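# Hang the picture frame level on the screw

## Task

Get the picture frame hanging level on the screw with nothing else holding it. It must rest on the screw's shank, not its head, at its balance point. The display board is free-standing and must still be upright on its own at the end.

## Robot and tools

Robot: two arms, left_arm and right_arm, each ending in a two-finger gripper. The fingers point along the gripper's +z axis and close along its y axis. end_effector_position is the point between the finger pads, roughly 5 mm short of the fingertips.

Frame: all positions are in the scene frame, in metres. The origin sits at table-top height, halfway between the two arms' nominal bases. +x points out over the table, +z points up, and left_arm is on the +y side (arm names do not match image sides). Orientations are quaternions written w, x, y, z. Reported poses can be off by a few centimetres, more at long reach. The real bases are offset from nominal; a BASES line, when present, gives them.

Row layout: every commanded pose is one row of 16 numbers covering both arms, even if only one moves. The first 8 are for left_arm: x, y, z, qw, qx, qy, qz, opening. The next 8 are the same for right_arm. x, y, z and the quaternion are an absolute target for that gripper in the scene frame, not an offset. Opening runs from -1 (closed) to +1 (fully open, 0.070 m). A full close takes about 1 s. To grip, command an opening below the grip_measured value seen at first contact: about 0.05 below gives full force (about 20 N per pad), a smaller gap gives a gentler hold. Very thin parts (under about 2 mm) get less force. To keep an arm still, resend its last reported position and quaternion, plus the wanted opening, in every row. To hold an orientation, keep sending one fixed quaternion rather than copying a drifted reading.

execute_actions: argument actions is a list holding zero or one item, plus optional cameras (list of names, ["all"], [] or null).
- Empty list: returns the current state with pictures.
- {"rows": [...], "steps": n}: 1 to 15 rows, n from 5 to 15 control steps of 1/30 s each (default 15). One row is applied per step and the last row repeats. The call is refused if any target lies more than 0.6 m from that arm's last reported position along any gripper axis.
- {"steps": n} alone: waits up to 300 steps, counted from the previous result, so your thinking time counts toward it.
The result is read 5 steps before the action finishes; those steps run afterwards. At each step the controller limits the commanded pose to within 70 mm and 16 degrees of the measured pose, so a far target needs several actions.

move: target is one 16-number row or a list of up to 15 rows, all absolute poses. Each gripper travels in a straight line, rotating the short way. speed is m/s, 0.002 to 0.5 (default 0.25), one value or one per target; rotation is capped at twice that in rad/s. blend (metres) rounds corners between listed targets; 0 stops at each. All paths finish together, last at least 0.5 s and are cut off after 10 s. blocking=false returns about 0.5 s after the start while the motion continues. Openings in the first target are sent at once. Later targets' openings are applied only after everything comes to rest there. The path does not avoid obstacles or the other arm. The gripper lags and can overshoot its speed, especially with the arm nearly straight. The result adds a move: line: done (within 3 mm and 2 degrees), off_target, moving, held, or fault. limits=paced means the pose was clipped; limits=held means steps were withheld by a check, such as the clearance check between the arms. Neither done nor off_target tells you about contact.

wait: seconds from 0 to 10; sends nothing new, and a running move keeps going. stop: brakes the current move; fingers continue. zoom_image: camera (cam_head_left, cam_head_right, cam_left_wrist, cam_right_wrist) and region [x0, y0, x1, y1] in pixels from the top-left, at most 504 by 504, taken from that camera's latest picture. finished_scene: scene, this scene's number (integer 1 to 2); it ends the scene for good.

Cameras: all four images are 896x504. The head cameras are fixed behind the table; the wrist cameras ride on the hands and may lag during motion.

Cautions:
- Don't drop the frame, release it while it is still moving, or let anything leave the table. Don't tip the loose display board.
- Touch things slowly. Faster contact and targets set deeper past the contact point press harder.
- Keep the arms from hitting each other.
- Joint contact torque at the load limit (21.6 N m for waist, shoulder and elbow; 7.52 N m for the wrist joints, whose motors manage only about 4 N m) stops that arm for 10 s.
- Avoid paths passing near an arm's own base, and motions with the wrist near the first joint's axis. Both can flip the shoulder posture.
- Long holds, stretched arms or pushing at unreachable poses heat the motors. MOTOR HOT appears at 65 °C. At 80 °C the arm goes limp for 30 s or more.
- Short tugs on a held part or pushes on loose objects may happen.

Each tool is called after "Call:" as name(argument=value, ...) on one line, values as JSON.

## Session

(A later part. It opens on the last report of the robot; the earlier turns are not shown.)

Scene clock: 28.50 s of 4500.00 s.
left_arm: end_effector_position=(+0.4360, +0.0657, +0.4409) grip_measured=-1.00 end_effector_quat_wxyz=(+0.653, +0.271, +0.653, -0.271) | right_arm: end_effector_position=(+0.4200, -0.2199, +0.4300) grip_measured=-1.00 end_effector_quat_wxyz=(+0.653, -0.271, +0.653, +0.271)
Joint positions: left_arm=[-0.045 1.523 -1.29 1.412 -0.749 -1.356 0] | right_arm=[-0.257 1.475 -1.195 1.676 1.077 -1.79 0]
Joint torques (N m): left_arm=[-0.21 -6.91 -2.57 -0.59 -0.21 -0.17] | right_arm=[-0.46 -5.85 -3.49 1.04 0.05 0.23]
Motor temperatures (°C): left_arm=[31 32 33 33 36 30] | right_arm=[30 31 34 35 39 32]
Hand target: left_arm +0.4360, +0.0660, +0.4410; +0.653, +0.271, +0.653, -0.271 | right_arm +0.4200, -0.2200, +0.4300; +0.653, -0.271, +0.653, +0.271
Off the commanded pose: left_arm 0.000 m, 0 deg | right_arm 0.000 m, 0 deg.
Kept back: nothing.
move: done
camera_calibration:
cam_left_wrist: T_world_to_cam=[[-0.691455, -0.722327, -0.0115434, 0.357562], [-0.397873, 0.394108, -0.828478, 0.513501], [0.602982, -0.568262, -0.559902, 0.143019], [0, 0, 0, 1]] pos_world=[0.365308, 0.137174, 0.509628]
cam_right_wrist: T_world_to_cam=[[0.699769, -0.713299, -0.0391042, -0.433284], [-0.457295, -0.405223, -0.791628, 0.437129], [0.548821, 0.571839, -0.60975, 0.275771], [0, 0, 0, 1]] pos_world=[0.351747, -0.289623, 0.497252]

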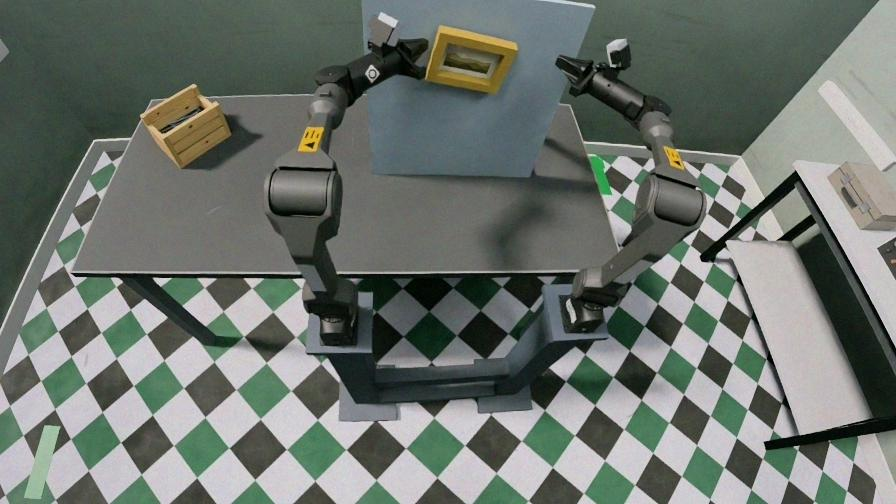

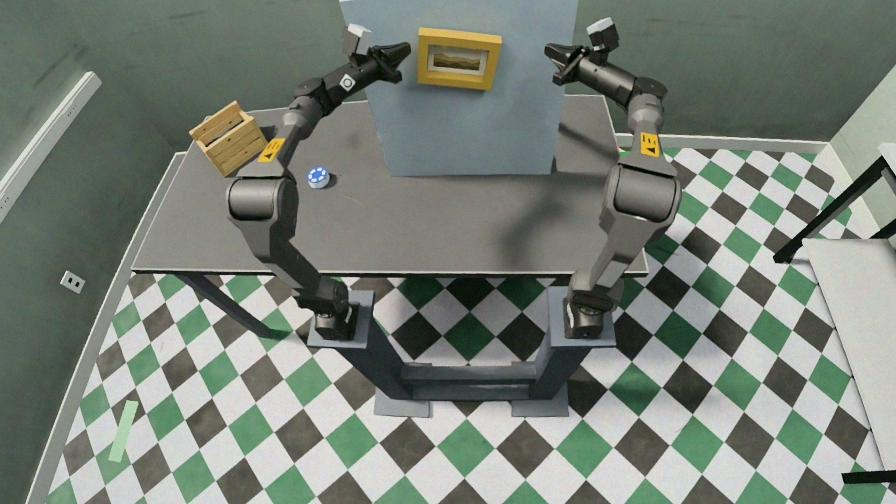

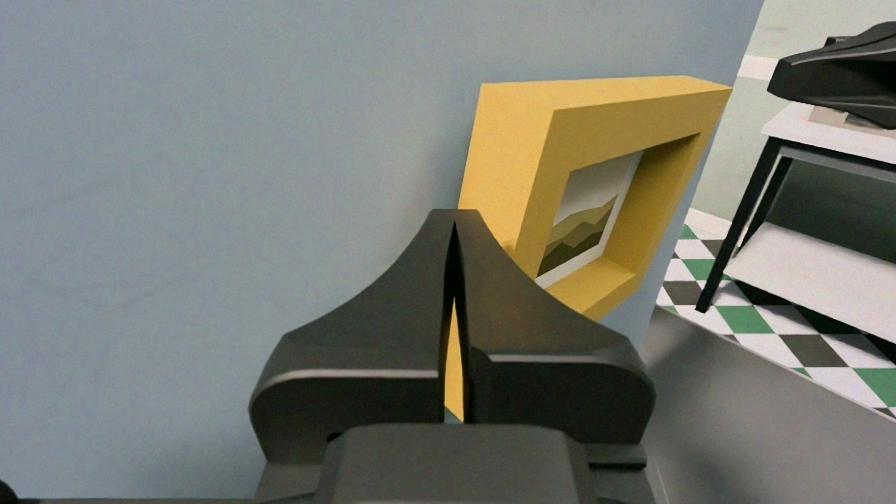

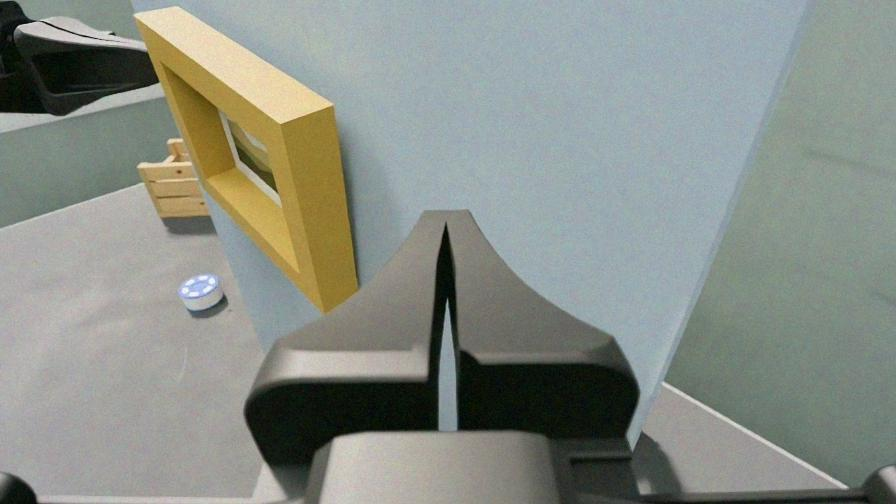

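Call:
move(target=[0.432, 0.090, 0.475, 0.6533, 0.2706, 0.6533, -0.2706, -1, 0.433, -0.158, 0.428, 0.6533, -0.2706, 0.6533, 0.2706, -1], speed=0.15, cameras=["cam_head_right", "cam_head_left", "cam_left_wrist", "cam_right_wrist"])

Call:
zoom_image(camera="cam_head_right", region=[402, 20, 506, 100])

Call:
zoom_image(camera="cam_right_wrist", region=[230, 60, 530, 260])

Scene clock: 31.67 s of 4500.00 s.
left_arm: end_effector_position=(+0.4319, +0.0904, +0.4758) grip_measured=-1.00 end_effector_quat_wxyz=(+0.654, +0.270, +0.653, -0.270) | right_arm: end_effector_position=(+0.4328, -0.1577, +0.4279) grip_measured=-1.00 end_effector_quat_wxyz=(+0.653, -0.271, +0.654, +0.271)
Joint positions: left_arm=[0.044 1.508 -1.411 1.561 -0.824 -1.556 0] | right_arm=[-0.016 1.485 -1.198 1.751 0.844 -1.838 0]
Joint torques (N m): left_arm=[-1.01 -6.05 -2.5 -0.84 -0.07 -0.02] | right_arm=[-0.41 -4.37 -4.78 0.75 0.31 0.1]
Motor temperatures (°C): left_arm=[31 32 33 33 36 30] | right_arm=[30 31 34 35 39 32]
Hand target: left_arm +0.4320, +0.0900, +0.4750; +0.653, +0.271, +0.653, -0.271 | right_arm +0.4330, -0.1580, +0.4280; +0.653, -0.271, +0.653, +0.271
Off the commanded pose: left_arm 0.001 m, 0 deg | right_arm 0.000 m, 0 deg.
joint sent to its limit (right arm) — joint 4 (forearm roll), upper limit.
Kept back: nothing.
move: done
camera_calibration:
cam_left_wrist: T_world_to_cam=[[-0.689759, -0.723937, -0.0121039, 0.37271], [-0.397817, 0.392897, -0.82908, 0.531376], [0.604958, -0.56705, -0.558999, 0.177686], [0, 0, 0, 1]] pos_world=[0.360978, 0.1618, 0.54439]
cam_right_wrist: T_world_to_cam=[[0.699918, -0.713152, -0.039089, -0.398015], [-0.457874, -0.406028, -0.790881, 0.466286], [0.548147, 0.57145, -0.610721, 0.232567], [0, 0, 0, 1]] pos_world=[0.364598, -0.227421, 0.495251]

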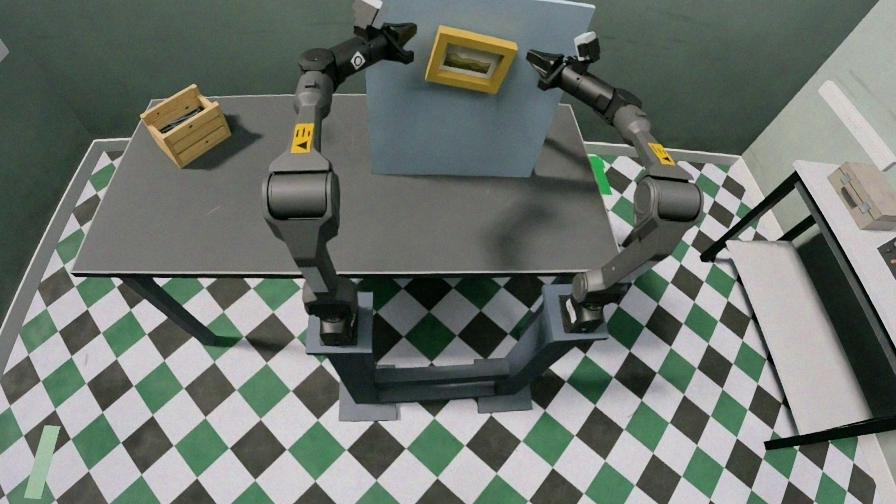

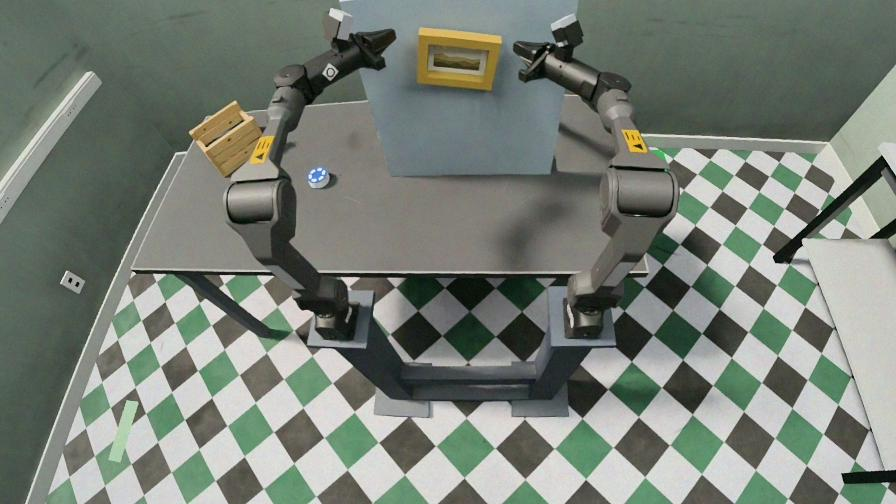

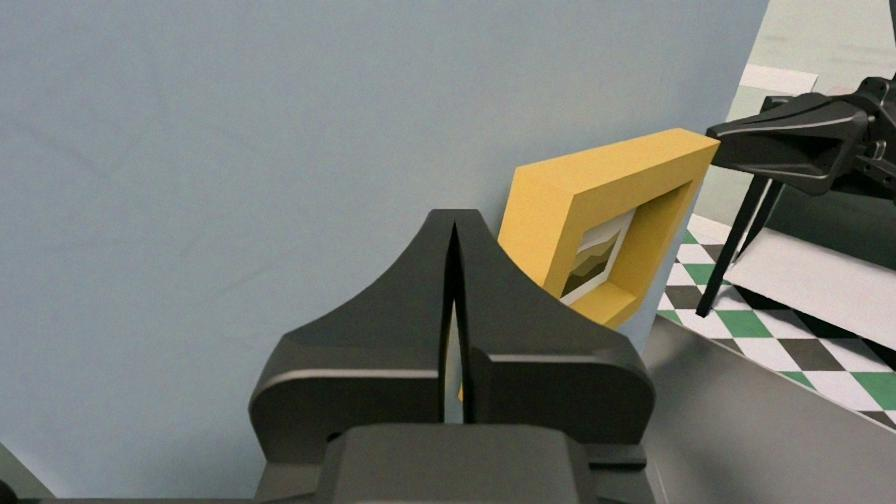

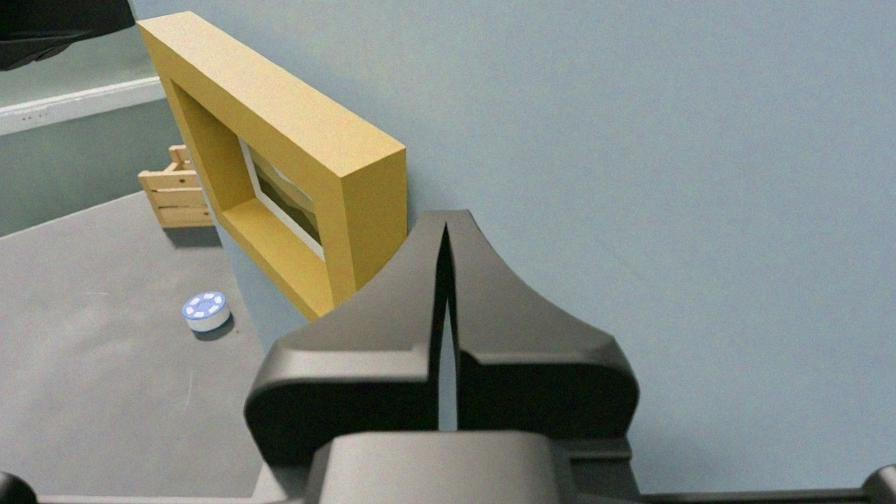

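Scaled by 4.846 from the camera's 896x504 image, which has a finer 1280x720 frame.

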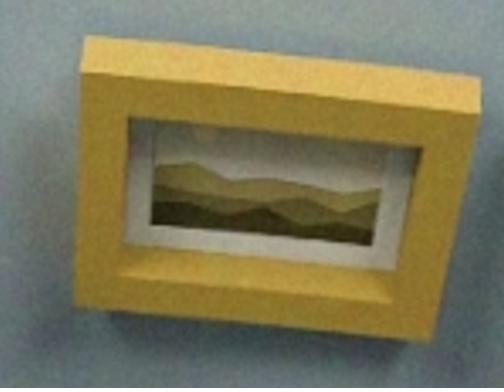

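Scaled by 1.680 from the camera's 896x504 image, which has a finer 1280x720 frame.

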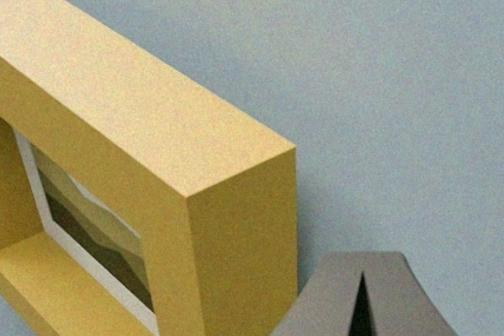

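Call:
move(target=[[0.432, 0.090, 0.475, 0.6533, 0.2706, 0.6533, -0.2706, -1, 0.434, -0.136, 0.425, 0.6533, -0.2706, 0.6533, 0.2706, -1], [0.432, 0.090, 0.475, 0.6533, 0.2706, 0.6533, -0.2706, -1, 0.434, -0.124, 0.425, 0.6533, -0.2706, 0.6533, 0.2706, -1], [0.432, 0.090, 0.475, 0.6533, 0.2706, 0.6533, -0.2706, -1, 0.432, -0.150, 0.425, 0.6533, -0.2706, 0.6533, 0.2706, -1]], speed=[0.1, 0.04, 0.06], blend=[0.002, 0, 0], cameras=["cam_head_right", "cam_head_left", "cam_left_wrist", "cam_right_wrist"])

Call:
zoom_image(camera="cam_head_right", region=[402, 20, 506, 100])

Call:
zoom_image(camera="cam_head_left", region=[420, 20, 524, 100])

Scene clock: 34.20 s of 4500.00 s.
left_arm: end_effector_position=(+0.4318, +0.0901, +0.4755) grip_measured=-1.00 end_effector_quat_wxyz=(+0.654, +0.271, +0.653, -0.270) | right_arm: end_effector_position=(+0.4321, -0.1504, +0.4253) grip_measured=-1.00 end_effector_quat_wxyz=(+0.650, -0.273, +0.656, +0.270)
Joint positions: left_arm=[0.044 1.508 -1.41 1.561 -0.824 -1.555 0] | right_arm=[0.01 1.483 -1.194 1.751 0.819 -1.84 0]
Joint torques (N m): left_arm=[-0.86 -4.93 -2.67 -0.85 0.07 0.05] | right_arm=[0.69 -6.17 -3.81 0.81 0.07 -0.11]
Motor temperatures (°C): left_arm=[31 32 33 33 36 30] | right_arm=[30 31 34 35 39 32]
Hand target: left_arm +0.4320, +0.0900, +0.4750; +0.653, +0.271, +0.653, -0.271 | right_arm +0.4320, -0.1501, +0.4252; +0.650, -0.273, +0.656, +0.270
Off the commanded pose: left_arm 0.000 m, 0 deg | right_arm 0.001 m, 1 deg.
joint sent to its limit (right arm) — joint 4 (forearm roll), upper limit.
Kept back: nothing.
move: done
camera_calibration:
cam_left_wrist: T_world_to_cam=[[-0.690394, -0.723329, -0.012325, 0.372685], [-0.397714, 0.393727, -0.828735, 0.530894], [0.604301, -0.567252, -0.559505, 0.177879], [0, 0, 0, 1]] pos_world=[0.360951, 0.161449, 0.544088]
cam_right_wrist: T_world_to_cam=[[0.701158, -0.711929, -0.0391621, -0.392755], [-0.461945, -0.411745, -0.78554, 0.465468], [0.543124, 0.568879, -0.617571, 0.231878], [0, 0, 0, 1]] pos_world=[0.364466, -0.21987, 0.493464]

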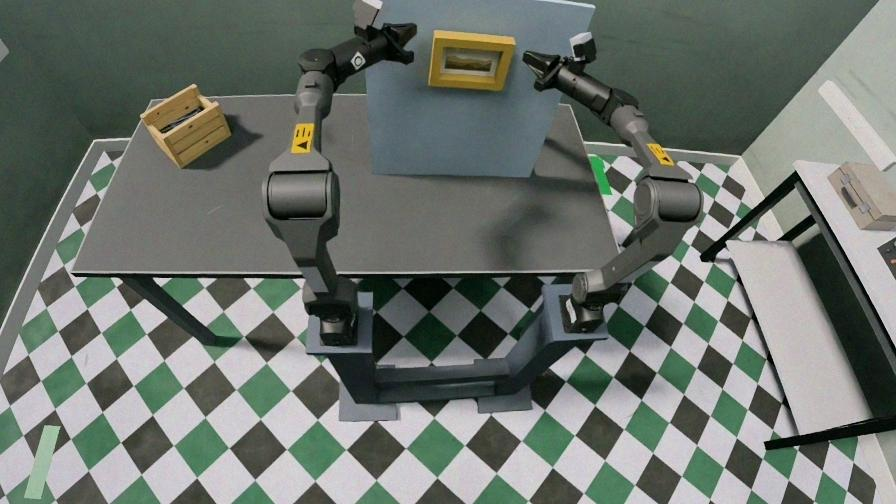

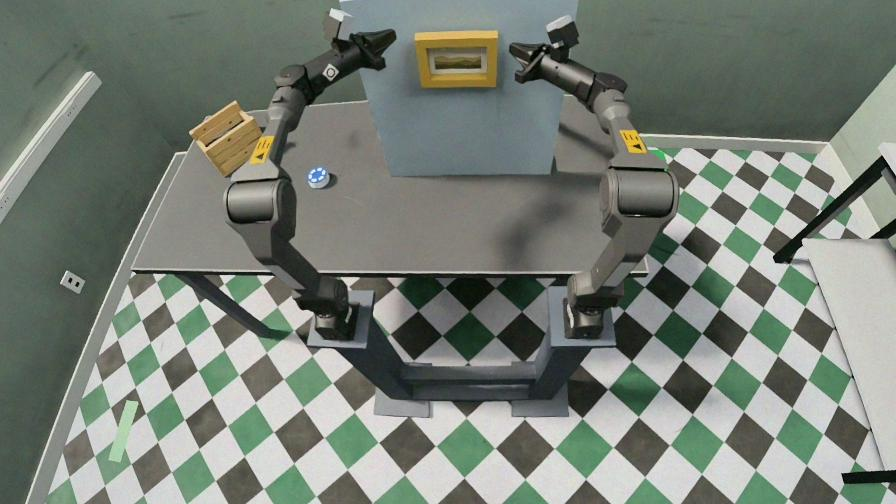

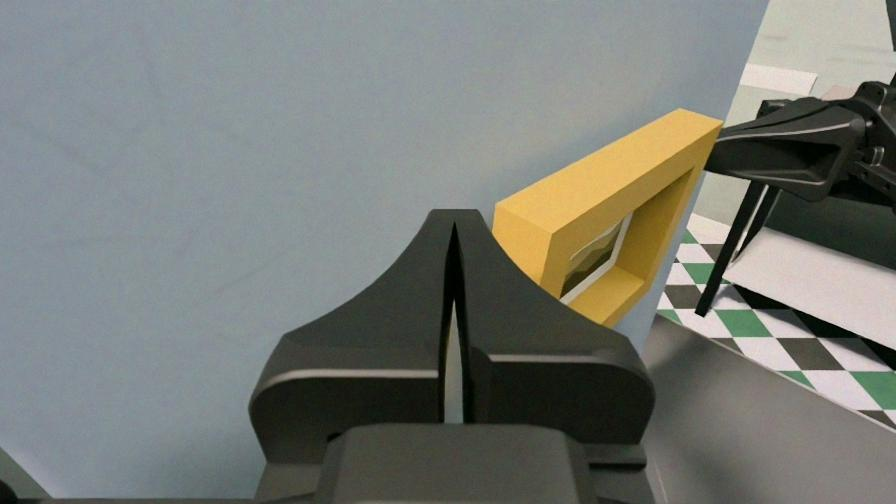

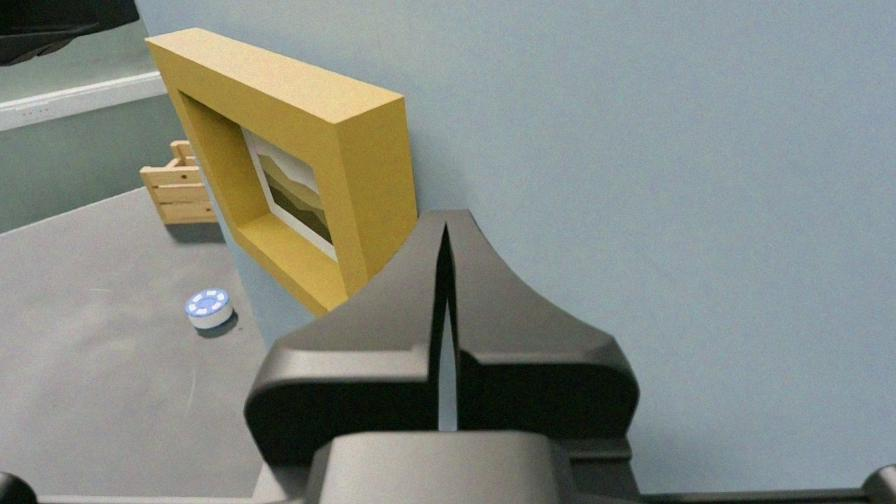

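Scaled by 4.846 from the camera's 896x504 image, which has a finer 1280x720 frame.

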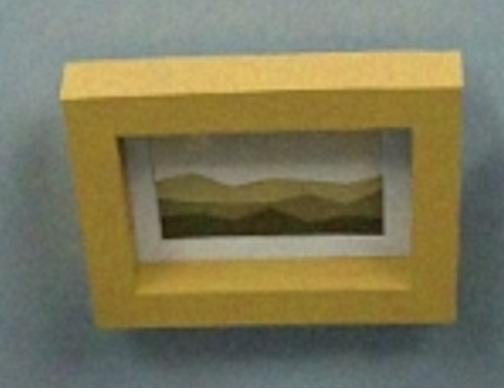

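Scaled by 4.846 from the camera's 896x504 image, which has a finer 1280x720 frame.

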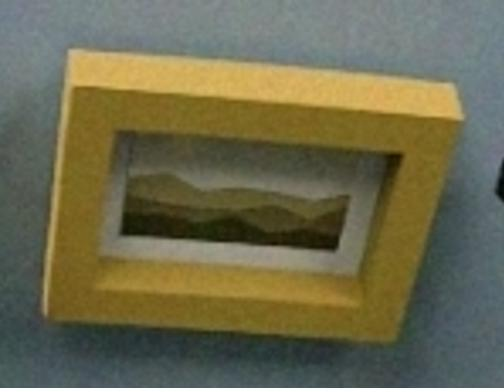

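Call:
move(target=[[0.436, 0.083, 0.370, 0.6533, 0.2706, 0.6533, -0.2706, -1, 0.432, -0.170, 0.425, 0.650, -0.273, 0.656, 0.270, -1], [0.436, 0.064, 0.370, 0.6533, 0.2706, 0.6533, -0.2706, -1, 0.432, -0.170, 0.425, 0.650, -0.273, 0.656, 0.270, -1], [0.436, 0.0585, 0.370, 0.6533, 0.2706, 0.6533, -0.2706, -1, 0.432, -0.170, 0.425, 0.650, -0.273, 0.656, 0.270, -1]], speed=[0.25, 0.08, 0.03], blend=[0.01, 0.002, 0], cameras=["cam_head_right", "cam_head_left", "cam_left_wrist", "cam_right_wrist"])

Call:
zoom_image(camera="cam_head_right", region=[402, 20, 506, 100])

Call:
zoom_image(camera="cam_head_left", region=[420, 20, 524, 100])

Scene clock: 39.83 s of 4500.00 s.
left_arm: end_effector_position=(+0.4356, +0.0581, +0.3700) grip_measured=-1.00 end_effector_quat_wxyz=(+0.653, +0.271, +0.653, -0.271) | right_arm: end_effector_position=(+0.4320, -0.1703, +0.4251) grip_measured=-1.00 end_effector_quat_wxyz=(+0.650, -0.273, +0.656, +0.270)
Joint positions: left_arm=[-0.072 1.572 -1.057 1.121 -0.808 -0.961 0] | right_arm=[-0.065 1.486 -1.196 1.726 0.891 -1.827 0]
Joint torques (N m): left_arm=[0.76 -4.94 -3.87 -0.61 -0.81 0.06] | right_arm=[0.7 -4.24 -4.72 0.87 0.06 0.15]
Motor temperatures (°C): left_arm=[31 32 33 33 36 30] | right_arm=[30 31 34 35 39 32]
Hand target: left_arm +0.4360, +0.0585, +0.3700; +0.653, +0.271, +0.653, -0.271 | right_arm +0.4320, -0.1700, +0.4250; +0.650, -0.273, +0.656, +0.270
Off the commanded pose: left_arm 0.001 m, 0 deg | right_arm 0.000 m, 0 deg.
Kept back: nothing.
move: done; blend cut to 0.0095 m at target 1
camera_calibration:
cam_left_wrist: T_world_to_cam=[[-0.691076, -0.722704, -0.0105994, 0.350474], [-0.398812, 0.393507, -0.828312, 0.457915], [0.602796, -0.5682, -0.560167, 0.099378], [0, 0, 0, 1]] pos_world=[0.364922, 0.129563, 0.43868]
cam_right_wrist: T_world_to_cam=[[0.700852, -0.712283, -0.0382054, -0.407166], [-0.461419, -0.411866, -0.785785, 0.4569], [0.543966, 0.568348, -0.617318, 0.242546], [0, 0, 0, 1]] pos_world=[0.364249, -0.239686, 0.493198]

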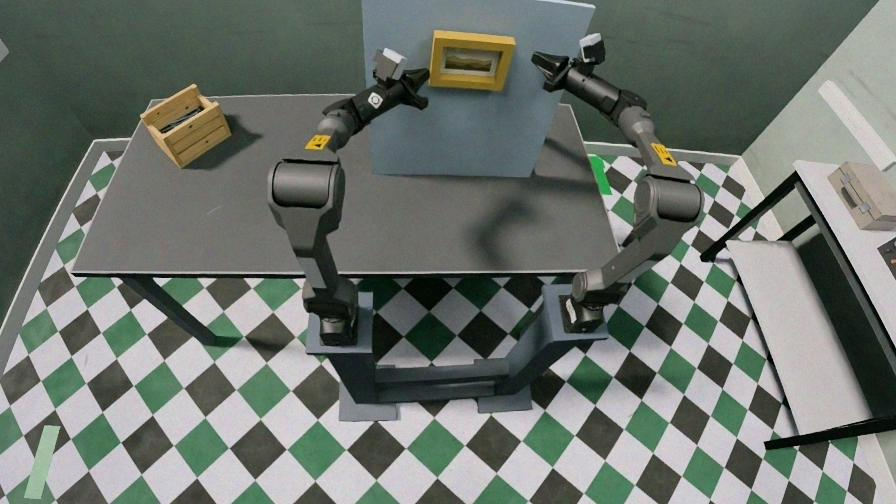

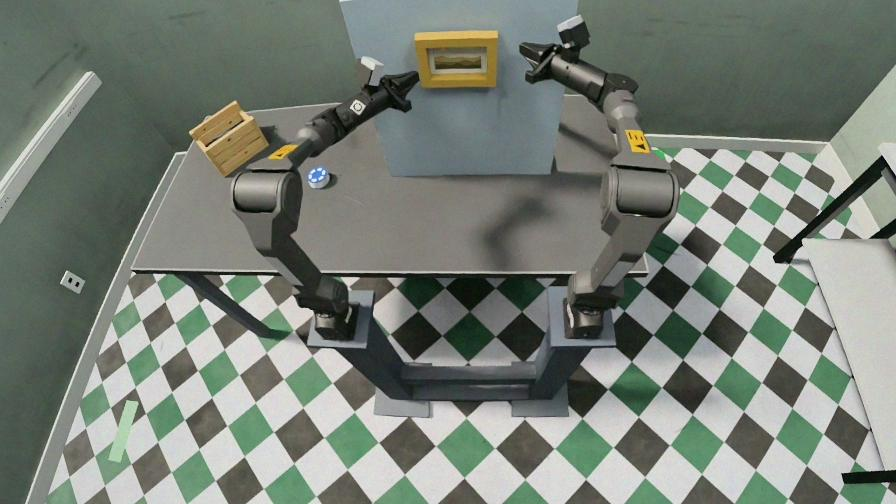

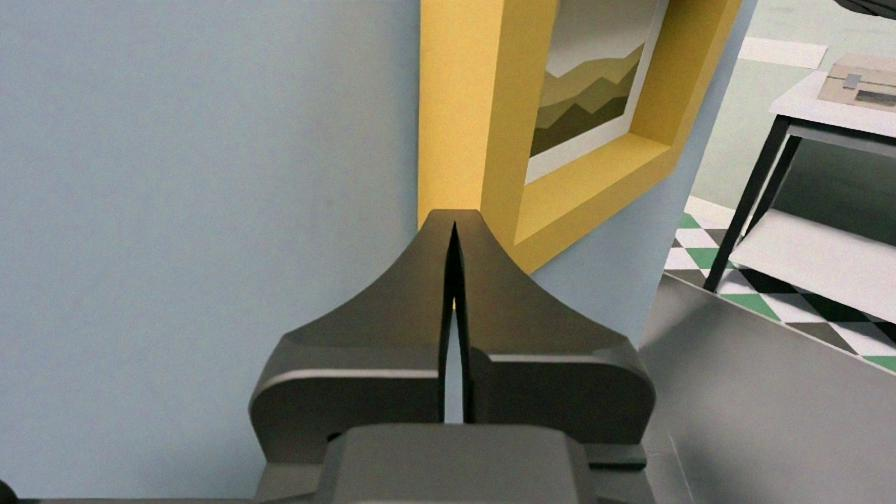

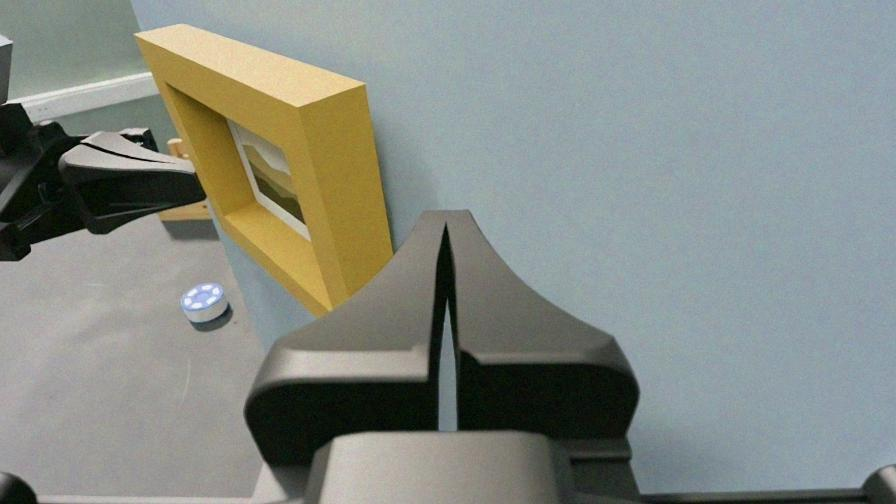

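Scaled by 4.846 from the camera's 896x504 image, which has a finer 1280x720 frame.

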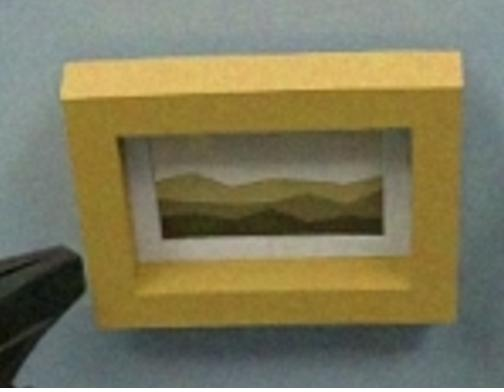

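Scaled by 4.846 from the camera's 896x504 image, which has a finer 1280x720 frame.

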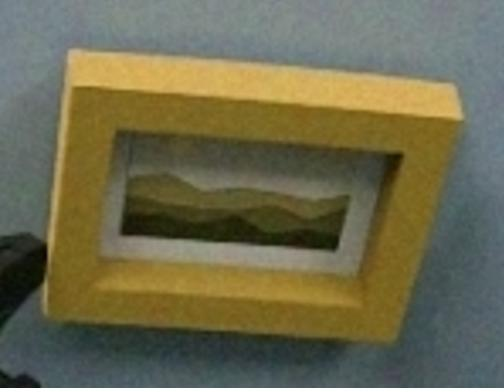

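Call:
zoom_image(camera="cam_left_wrist", region=[580, 0, 800, 360])

Call:
zoom_image(camera="cam_head_left", region=[500, 0, 610, 190])

Call:
zoom_image(camera="cam_head_left", region=[350, 0, 460, 190])

Call:
zoom_image(camera="cam_head_right", region=[330, 0, 440, 190])

Call:
zoom_image(camera="cam_head_right", region=[490, 0, 600, 190])

Scaled by 1.400 from the camera's 896x504 image, which has a finer 1280x720 frame.

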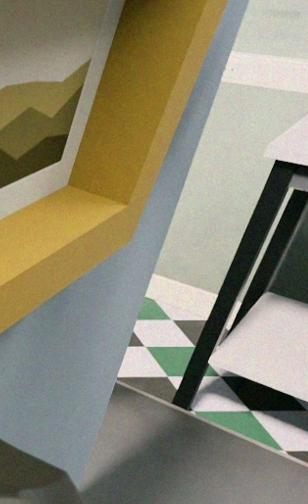

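Scaled by 2.653 from the camera's 896x504 image, which has a finer 1280x720 frame.

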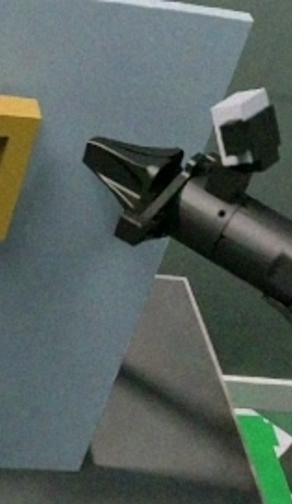

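Scaled by 2.653 from the camera's 896x504 image, which has a finer 1280x720 frame.

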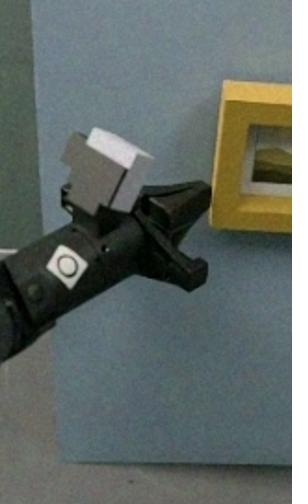

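Scaled by 2.653 from the camera's 896x504 image, which has a finer 1280x720 frame.

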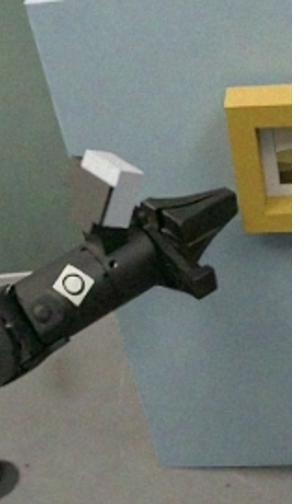

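Scaled by 2.653 from the camera's 896x504 image, which has a finer 1280x720 frame.

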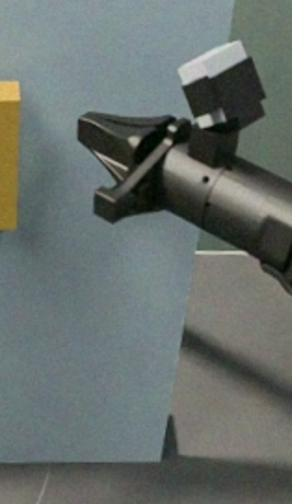

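Call:
move(target=[0.436, 0.0565, 0.370, 0.6533, 0.2706, 0.6533, -0.2706, -1, 0.432, -0.170, 0.425, 0.650, -0.273, 0.656, 0.270, -1], speed=0.02, cameras=["cam_head_right", "cam_head_left"])

Call:
zoom_image(camera="cam_head_right", region=[402, 20, 506, 100])

Call:
zoom_image(camera="cam_head_left", region=[420, 20, 524, 100])

Scene clock: 43.77 s of 4500.00 s.
left_arm: end_effector_position=(+0.4360, +0.0568, +0.3700) grip_measured=-1.00 end_effector_quat_wxyz=(+0.653, +0.270, +0.653, -0.271) | right_arm: end_effector_position=(+0.4320, -0.1703, +0.4251) grip_measured=-1.00 end_effector_quat_wxyz=(+0.650, -0.273, +0.656, +0.270)
Joint positions: left_arm=[-0.078 1.573 -1.058 1.115 -0.802 -0.957 0] | right_arm=[-0.065 1.486 -1.196 1.726 0.891 -1.827 0]
Joint torques (N m): left_arm=[-0.8 -5.21 -3.61 -0.69 -0.67 0.01] | right_arm=[0.7 -4.29 -4.74 0.9 0.08 -0.13]
Motor temperatures (°C): left_arm=[31 32 33 33 36 30] | right_arm=[30 31 34 35 39 32]
Hand target: left_arm +0.4360, +0.0565, +0.3700; +0.653, +0.271, +0.653, -0.271 | right_arm +0.4320, -0.1700, +0.4250; +0.650, -0.273, +0.656, +0.270
Off the commanded pose: left_arm 0.000 m, 0 deg | right_arm 0.000 m, 0 deg.
Kept back: nothing.
move: done
Images, in order (width x height): cam_head_left 896x504, cam_head_right 896x504.

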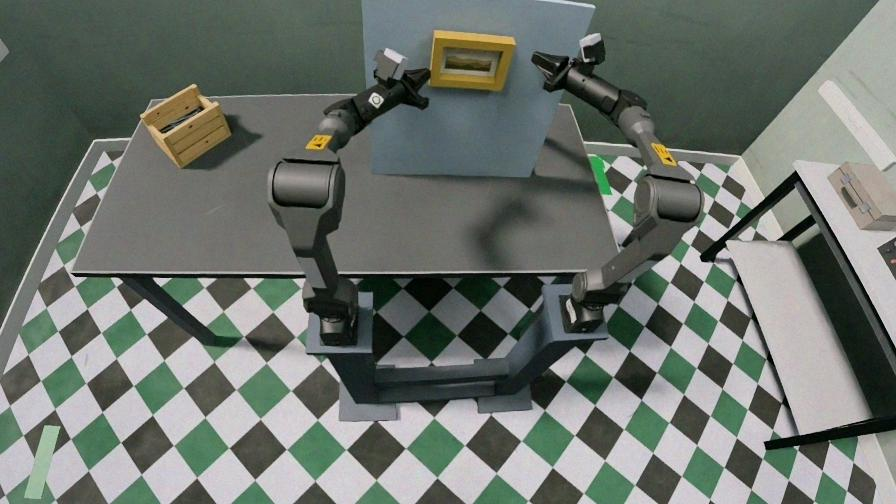

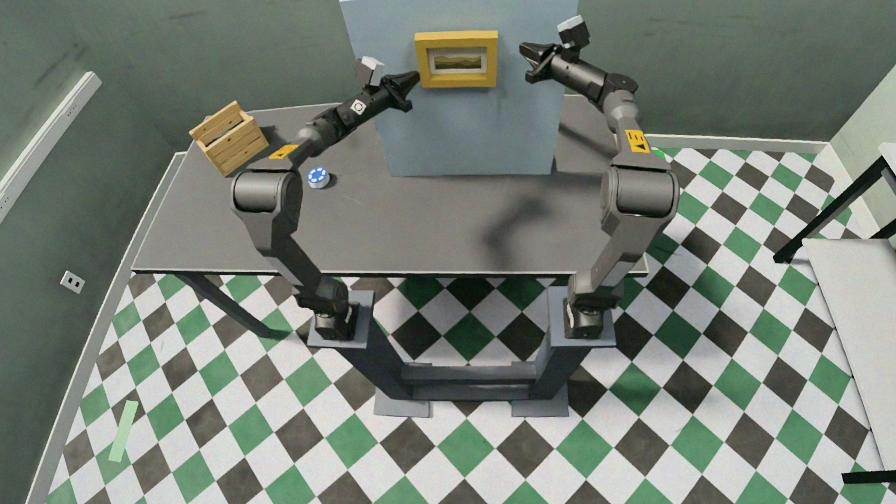

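Scaled by 4.846 from the camera's 896x504 image, which has a finer 1280x720 frame.

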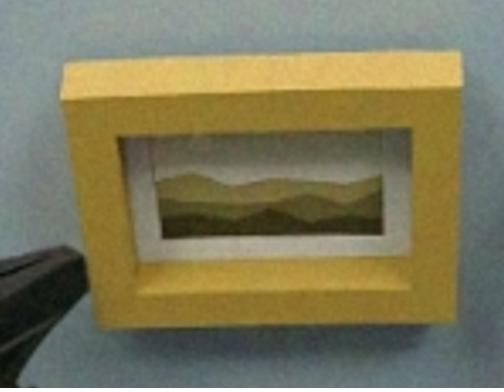

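Scaled by 4.846 from the camera's 896x504 image, which has a finer 1280x720 frame.

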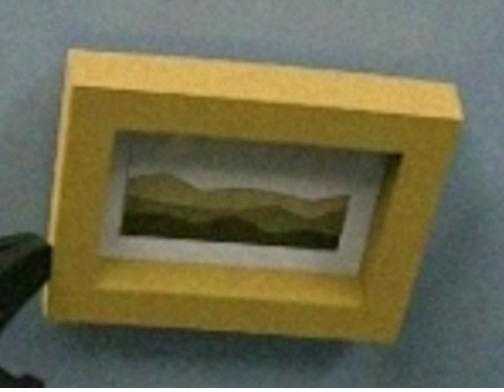

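Call:
move(target=[0.436, 0.0548, 0.370, 0.6533, 0.2706, 0.6533, -0.2706, -1, 0.432, -0.170, 0.425, 0.650, -0.273, 0.656, 0.270, -1], speed=0.02, cameras=["cam_head_right", "cam_head_left"])

Call:
zoom_image(camera="cam_head_right", region=[402, 20, 506, 100])

Call:
zoom_image(camera="cam_head_left", region=[420, 20, 524, 100])

Scene clock: 44.73 s of 4500.00 s.
left_arm: end_effector_position=(+0.4360, +0.0551, +0.3698) grip_measured=-1.00 end_effector_quat_wxyz=(+0.653, +0.271, +0.653, -0.270) | right_arm: end_effector_position=(+0.4320, -0.1703, +0.4251) grip_measured=-1.00 end_effector_quat_wxyz=(+0.650, -0.273, +0.656, +0.270)
Joint positions: left_arm=[-0.084 1.574 -1.059 1.111 -0.797 -0.954 0] | right_arm=[-0.065 1.486 -1.196 1.726 0.891 -1.827 0]
Joint torques (N m): left_arm=[-0.98 -5.25 -3.8 -0.68 -0.86 0.04] | right_arm=[0.69 -4.26 -4.74 0.89 0.08 -0.13]
Motor temperatures (°C): left_arm=[31 32 33 33 36 30] | right_arm=[30 31 34 35 39 32]
Hand target: left_arm +0.4360, +0.0548, +0.3700; +0.653, +0.271, +0.653, -0.271 | right_arm +0.4320, -0.1700, +0.4250; +0.650, -0.273, +0.656, +0.270
Off the commanded pose: left_arm 0.000 m, 0 deg | right_arm 0.000 m, 0 deg.
Kept back: nothing.
move: done
Images, in order (width x height): cam_head_left 896x504, cam_head_right 896x504.

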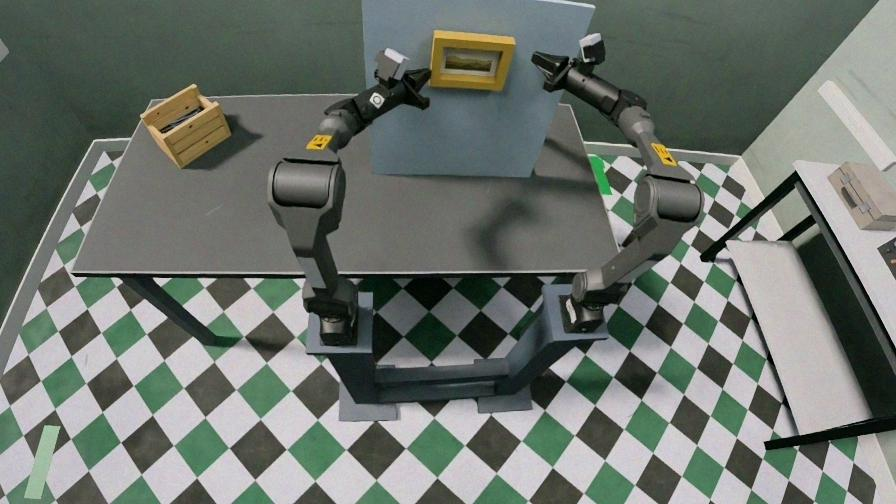

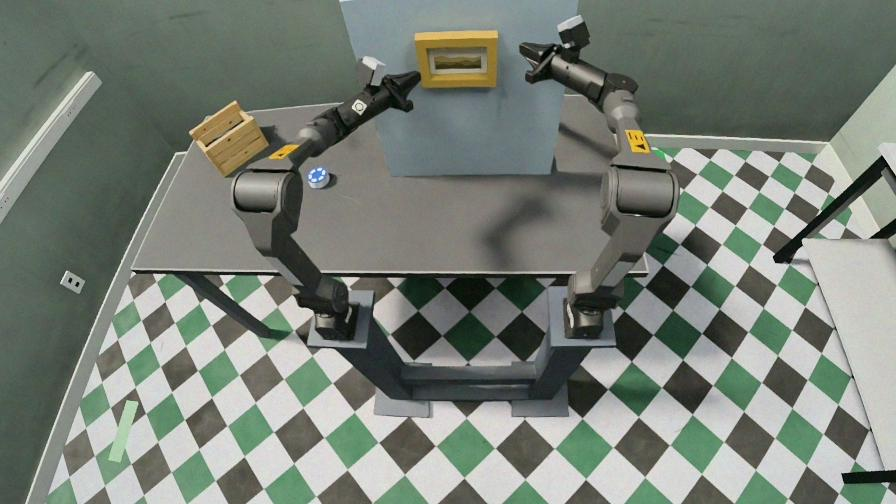

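Scaled by 4.846 from the camera's 896x504 image, which has a finer 1280x720 frame.

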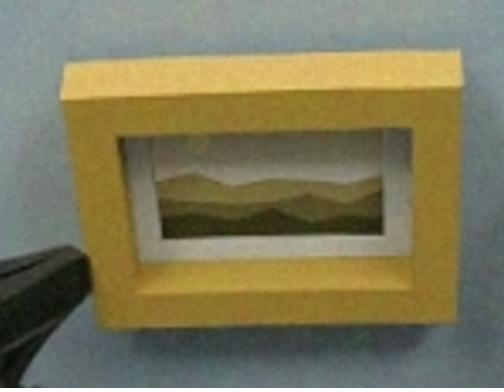

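Scaled by 4.846 from the camera's 896x504 image, which has a finer 1280x720 frame.

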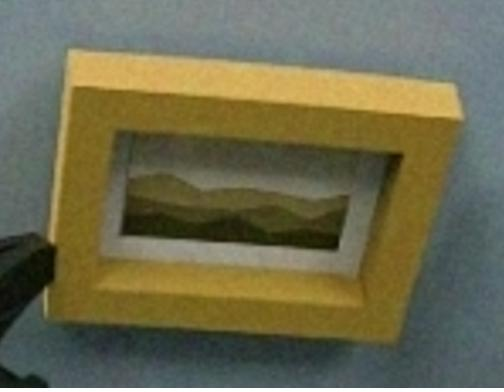

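Call:
move(target=[0.436, 0.0530, 0.370, 0.6533, 0.2706, 0.6533, -0.2706, -1, 0.432, -0.170, 0.425, 0.650, -0.273, 0.656, 0.270, -1], speed=0.02, cameras=["cam_head_right", "cam_head_left"])

Call:
zoom_image(camera="cam_head_right", region=[402, 20, 506, 100])

Call:
zoom_image(camera="cam_head_left", region=[420, 20, 524, 100])

Scene clock: 45.70 s of 4500.00 s.
left_arm: end_effector_position=(+0.4361, +0.0531, +0.3694) grip_measured=-1.00 end_effector_quat_wxyz=(+0.653, +0.270, +0.654, -0.271) | right_arm: end_effector_position=(+0.4320, -0.1703, +0.4251) grip_measured=-1.00 end_effector_quat_wxyz=(+0.650, -0.273, +0.656, +0.270)
Joint positions: left_arm=[-0.091 1.575 -1.059 1.105 -0.791 -0.95 0] | right_arm=[-0.065 1.486 -1.196 1.726 0.891 -1.827 0]
Joint torques (N m): left_arm=[-1.88 -5.89 -4.17 -0.79 -1.21 0.07] | right_arm=[0.7 -4.27 -4.72 0.9 0.09 -0.11]
Motor temperatures (°C): left_arm=[31 32 33 33 36 30] | right_arm=[30 31 34 35 39 32]
Hand target: left_arm +0.4360, +0.0530, +0.3700; +0.653, +0.271, +0.653, -0.271 | right_arm +0.4320, -0.1700, +0.4250; +0.650, -0.273, +0.656, +0.270
Off the commanded pose: left_arm 0.001 m, 0 deg | right_arm 0.000 m, 0 deg.
Kept back: nothing.
move: done
Images, in order (width x height): cam_head_left 896x504, cam_head_right 896x504.

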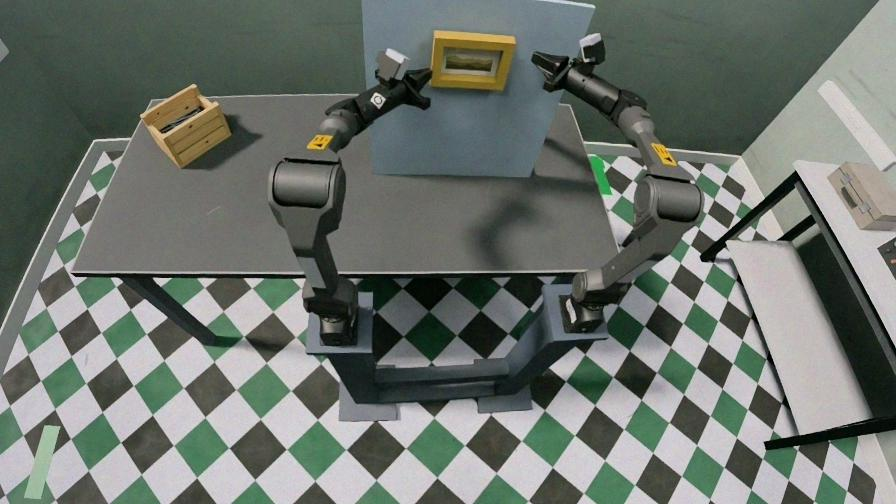

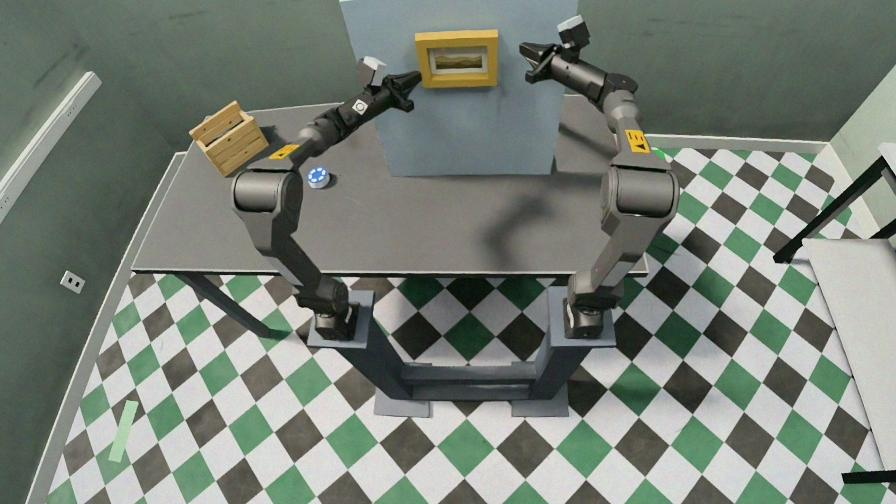

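Scaled by 4.846 from the camera's 896x504 image, which has a finer 1280x720 frame.

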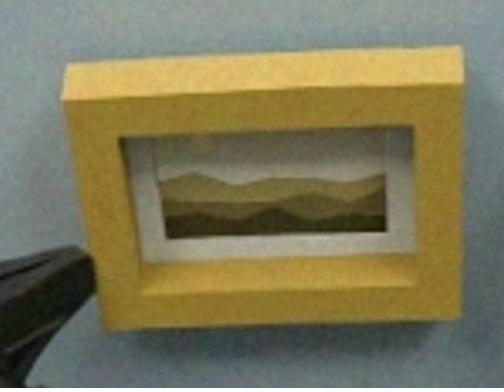

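Scaled by 4.846 from the camera's 896x504 image, which has a finer 1280x720 frame.

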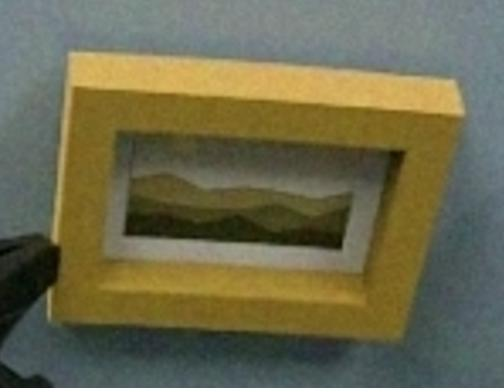

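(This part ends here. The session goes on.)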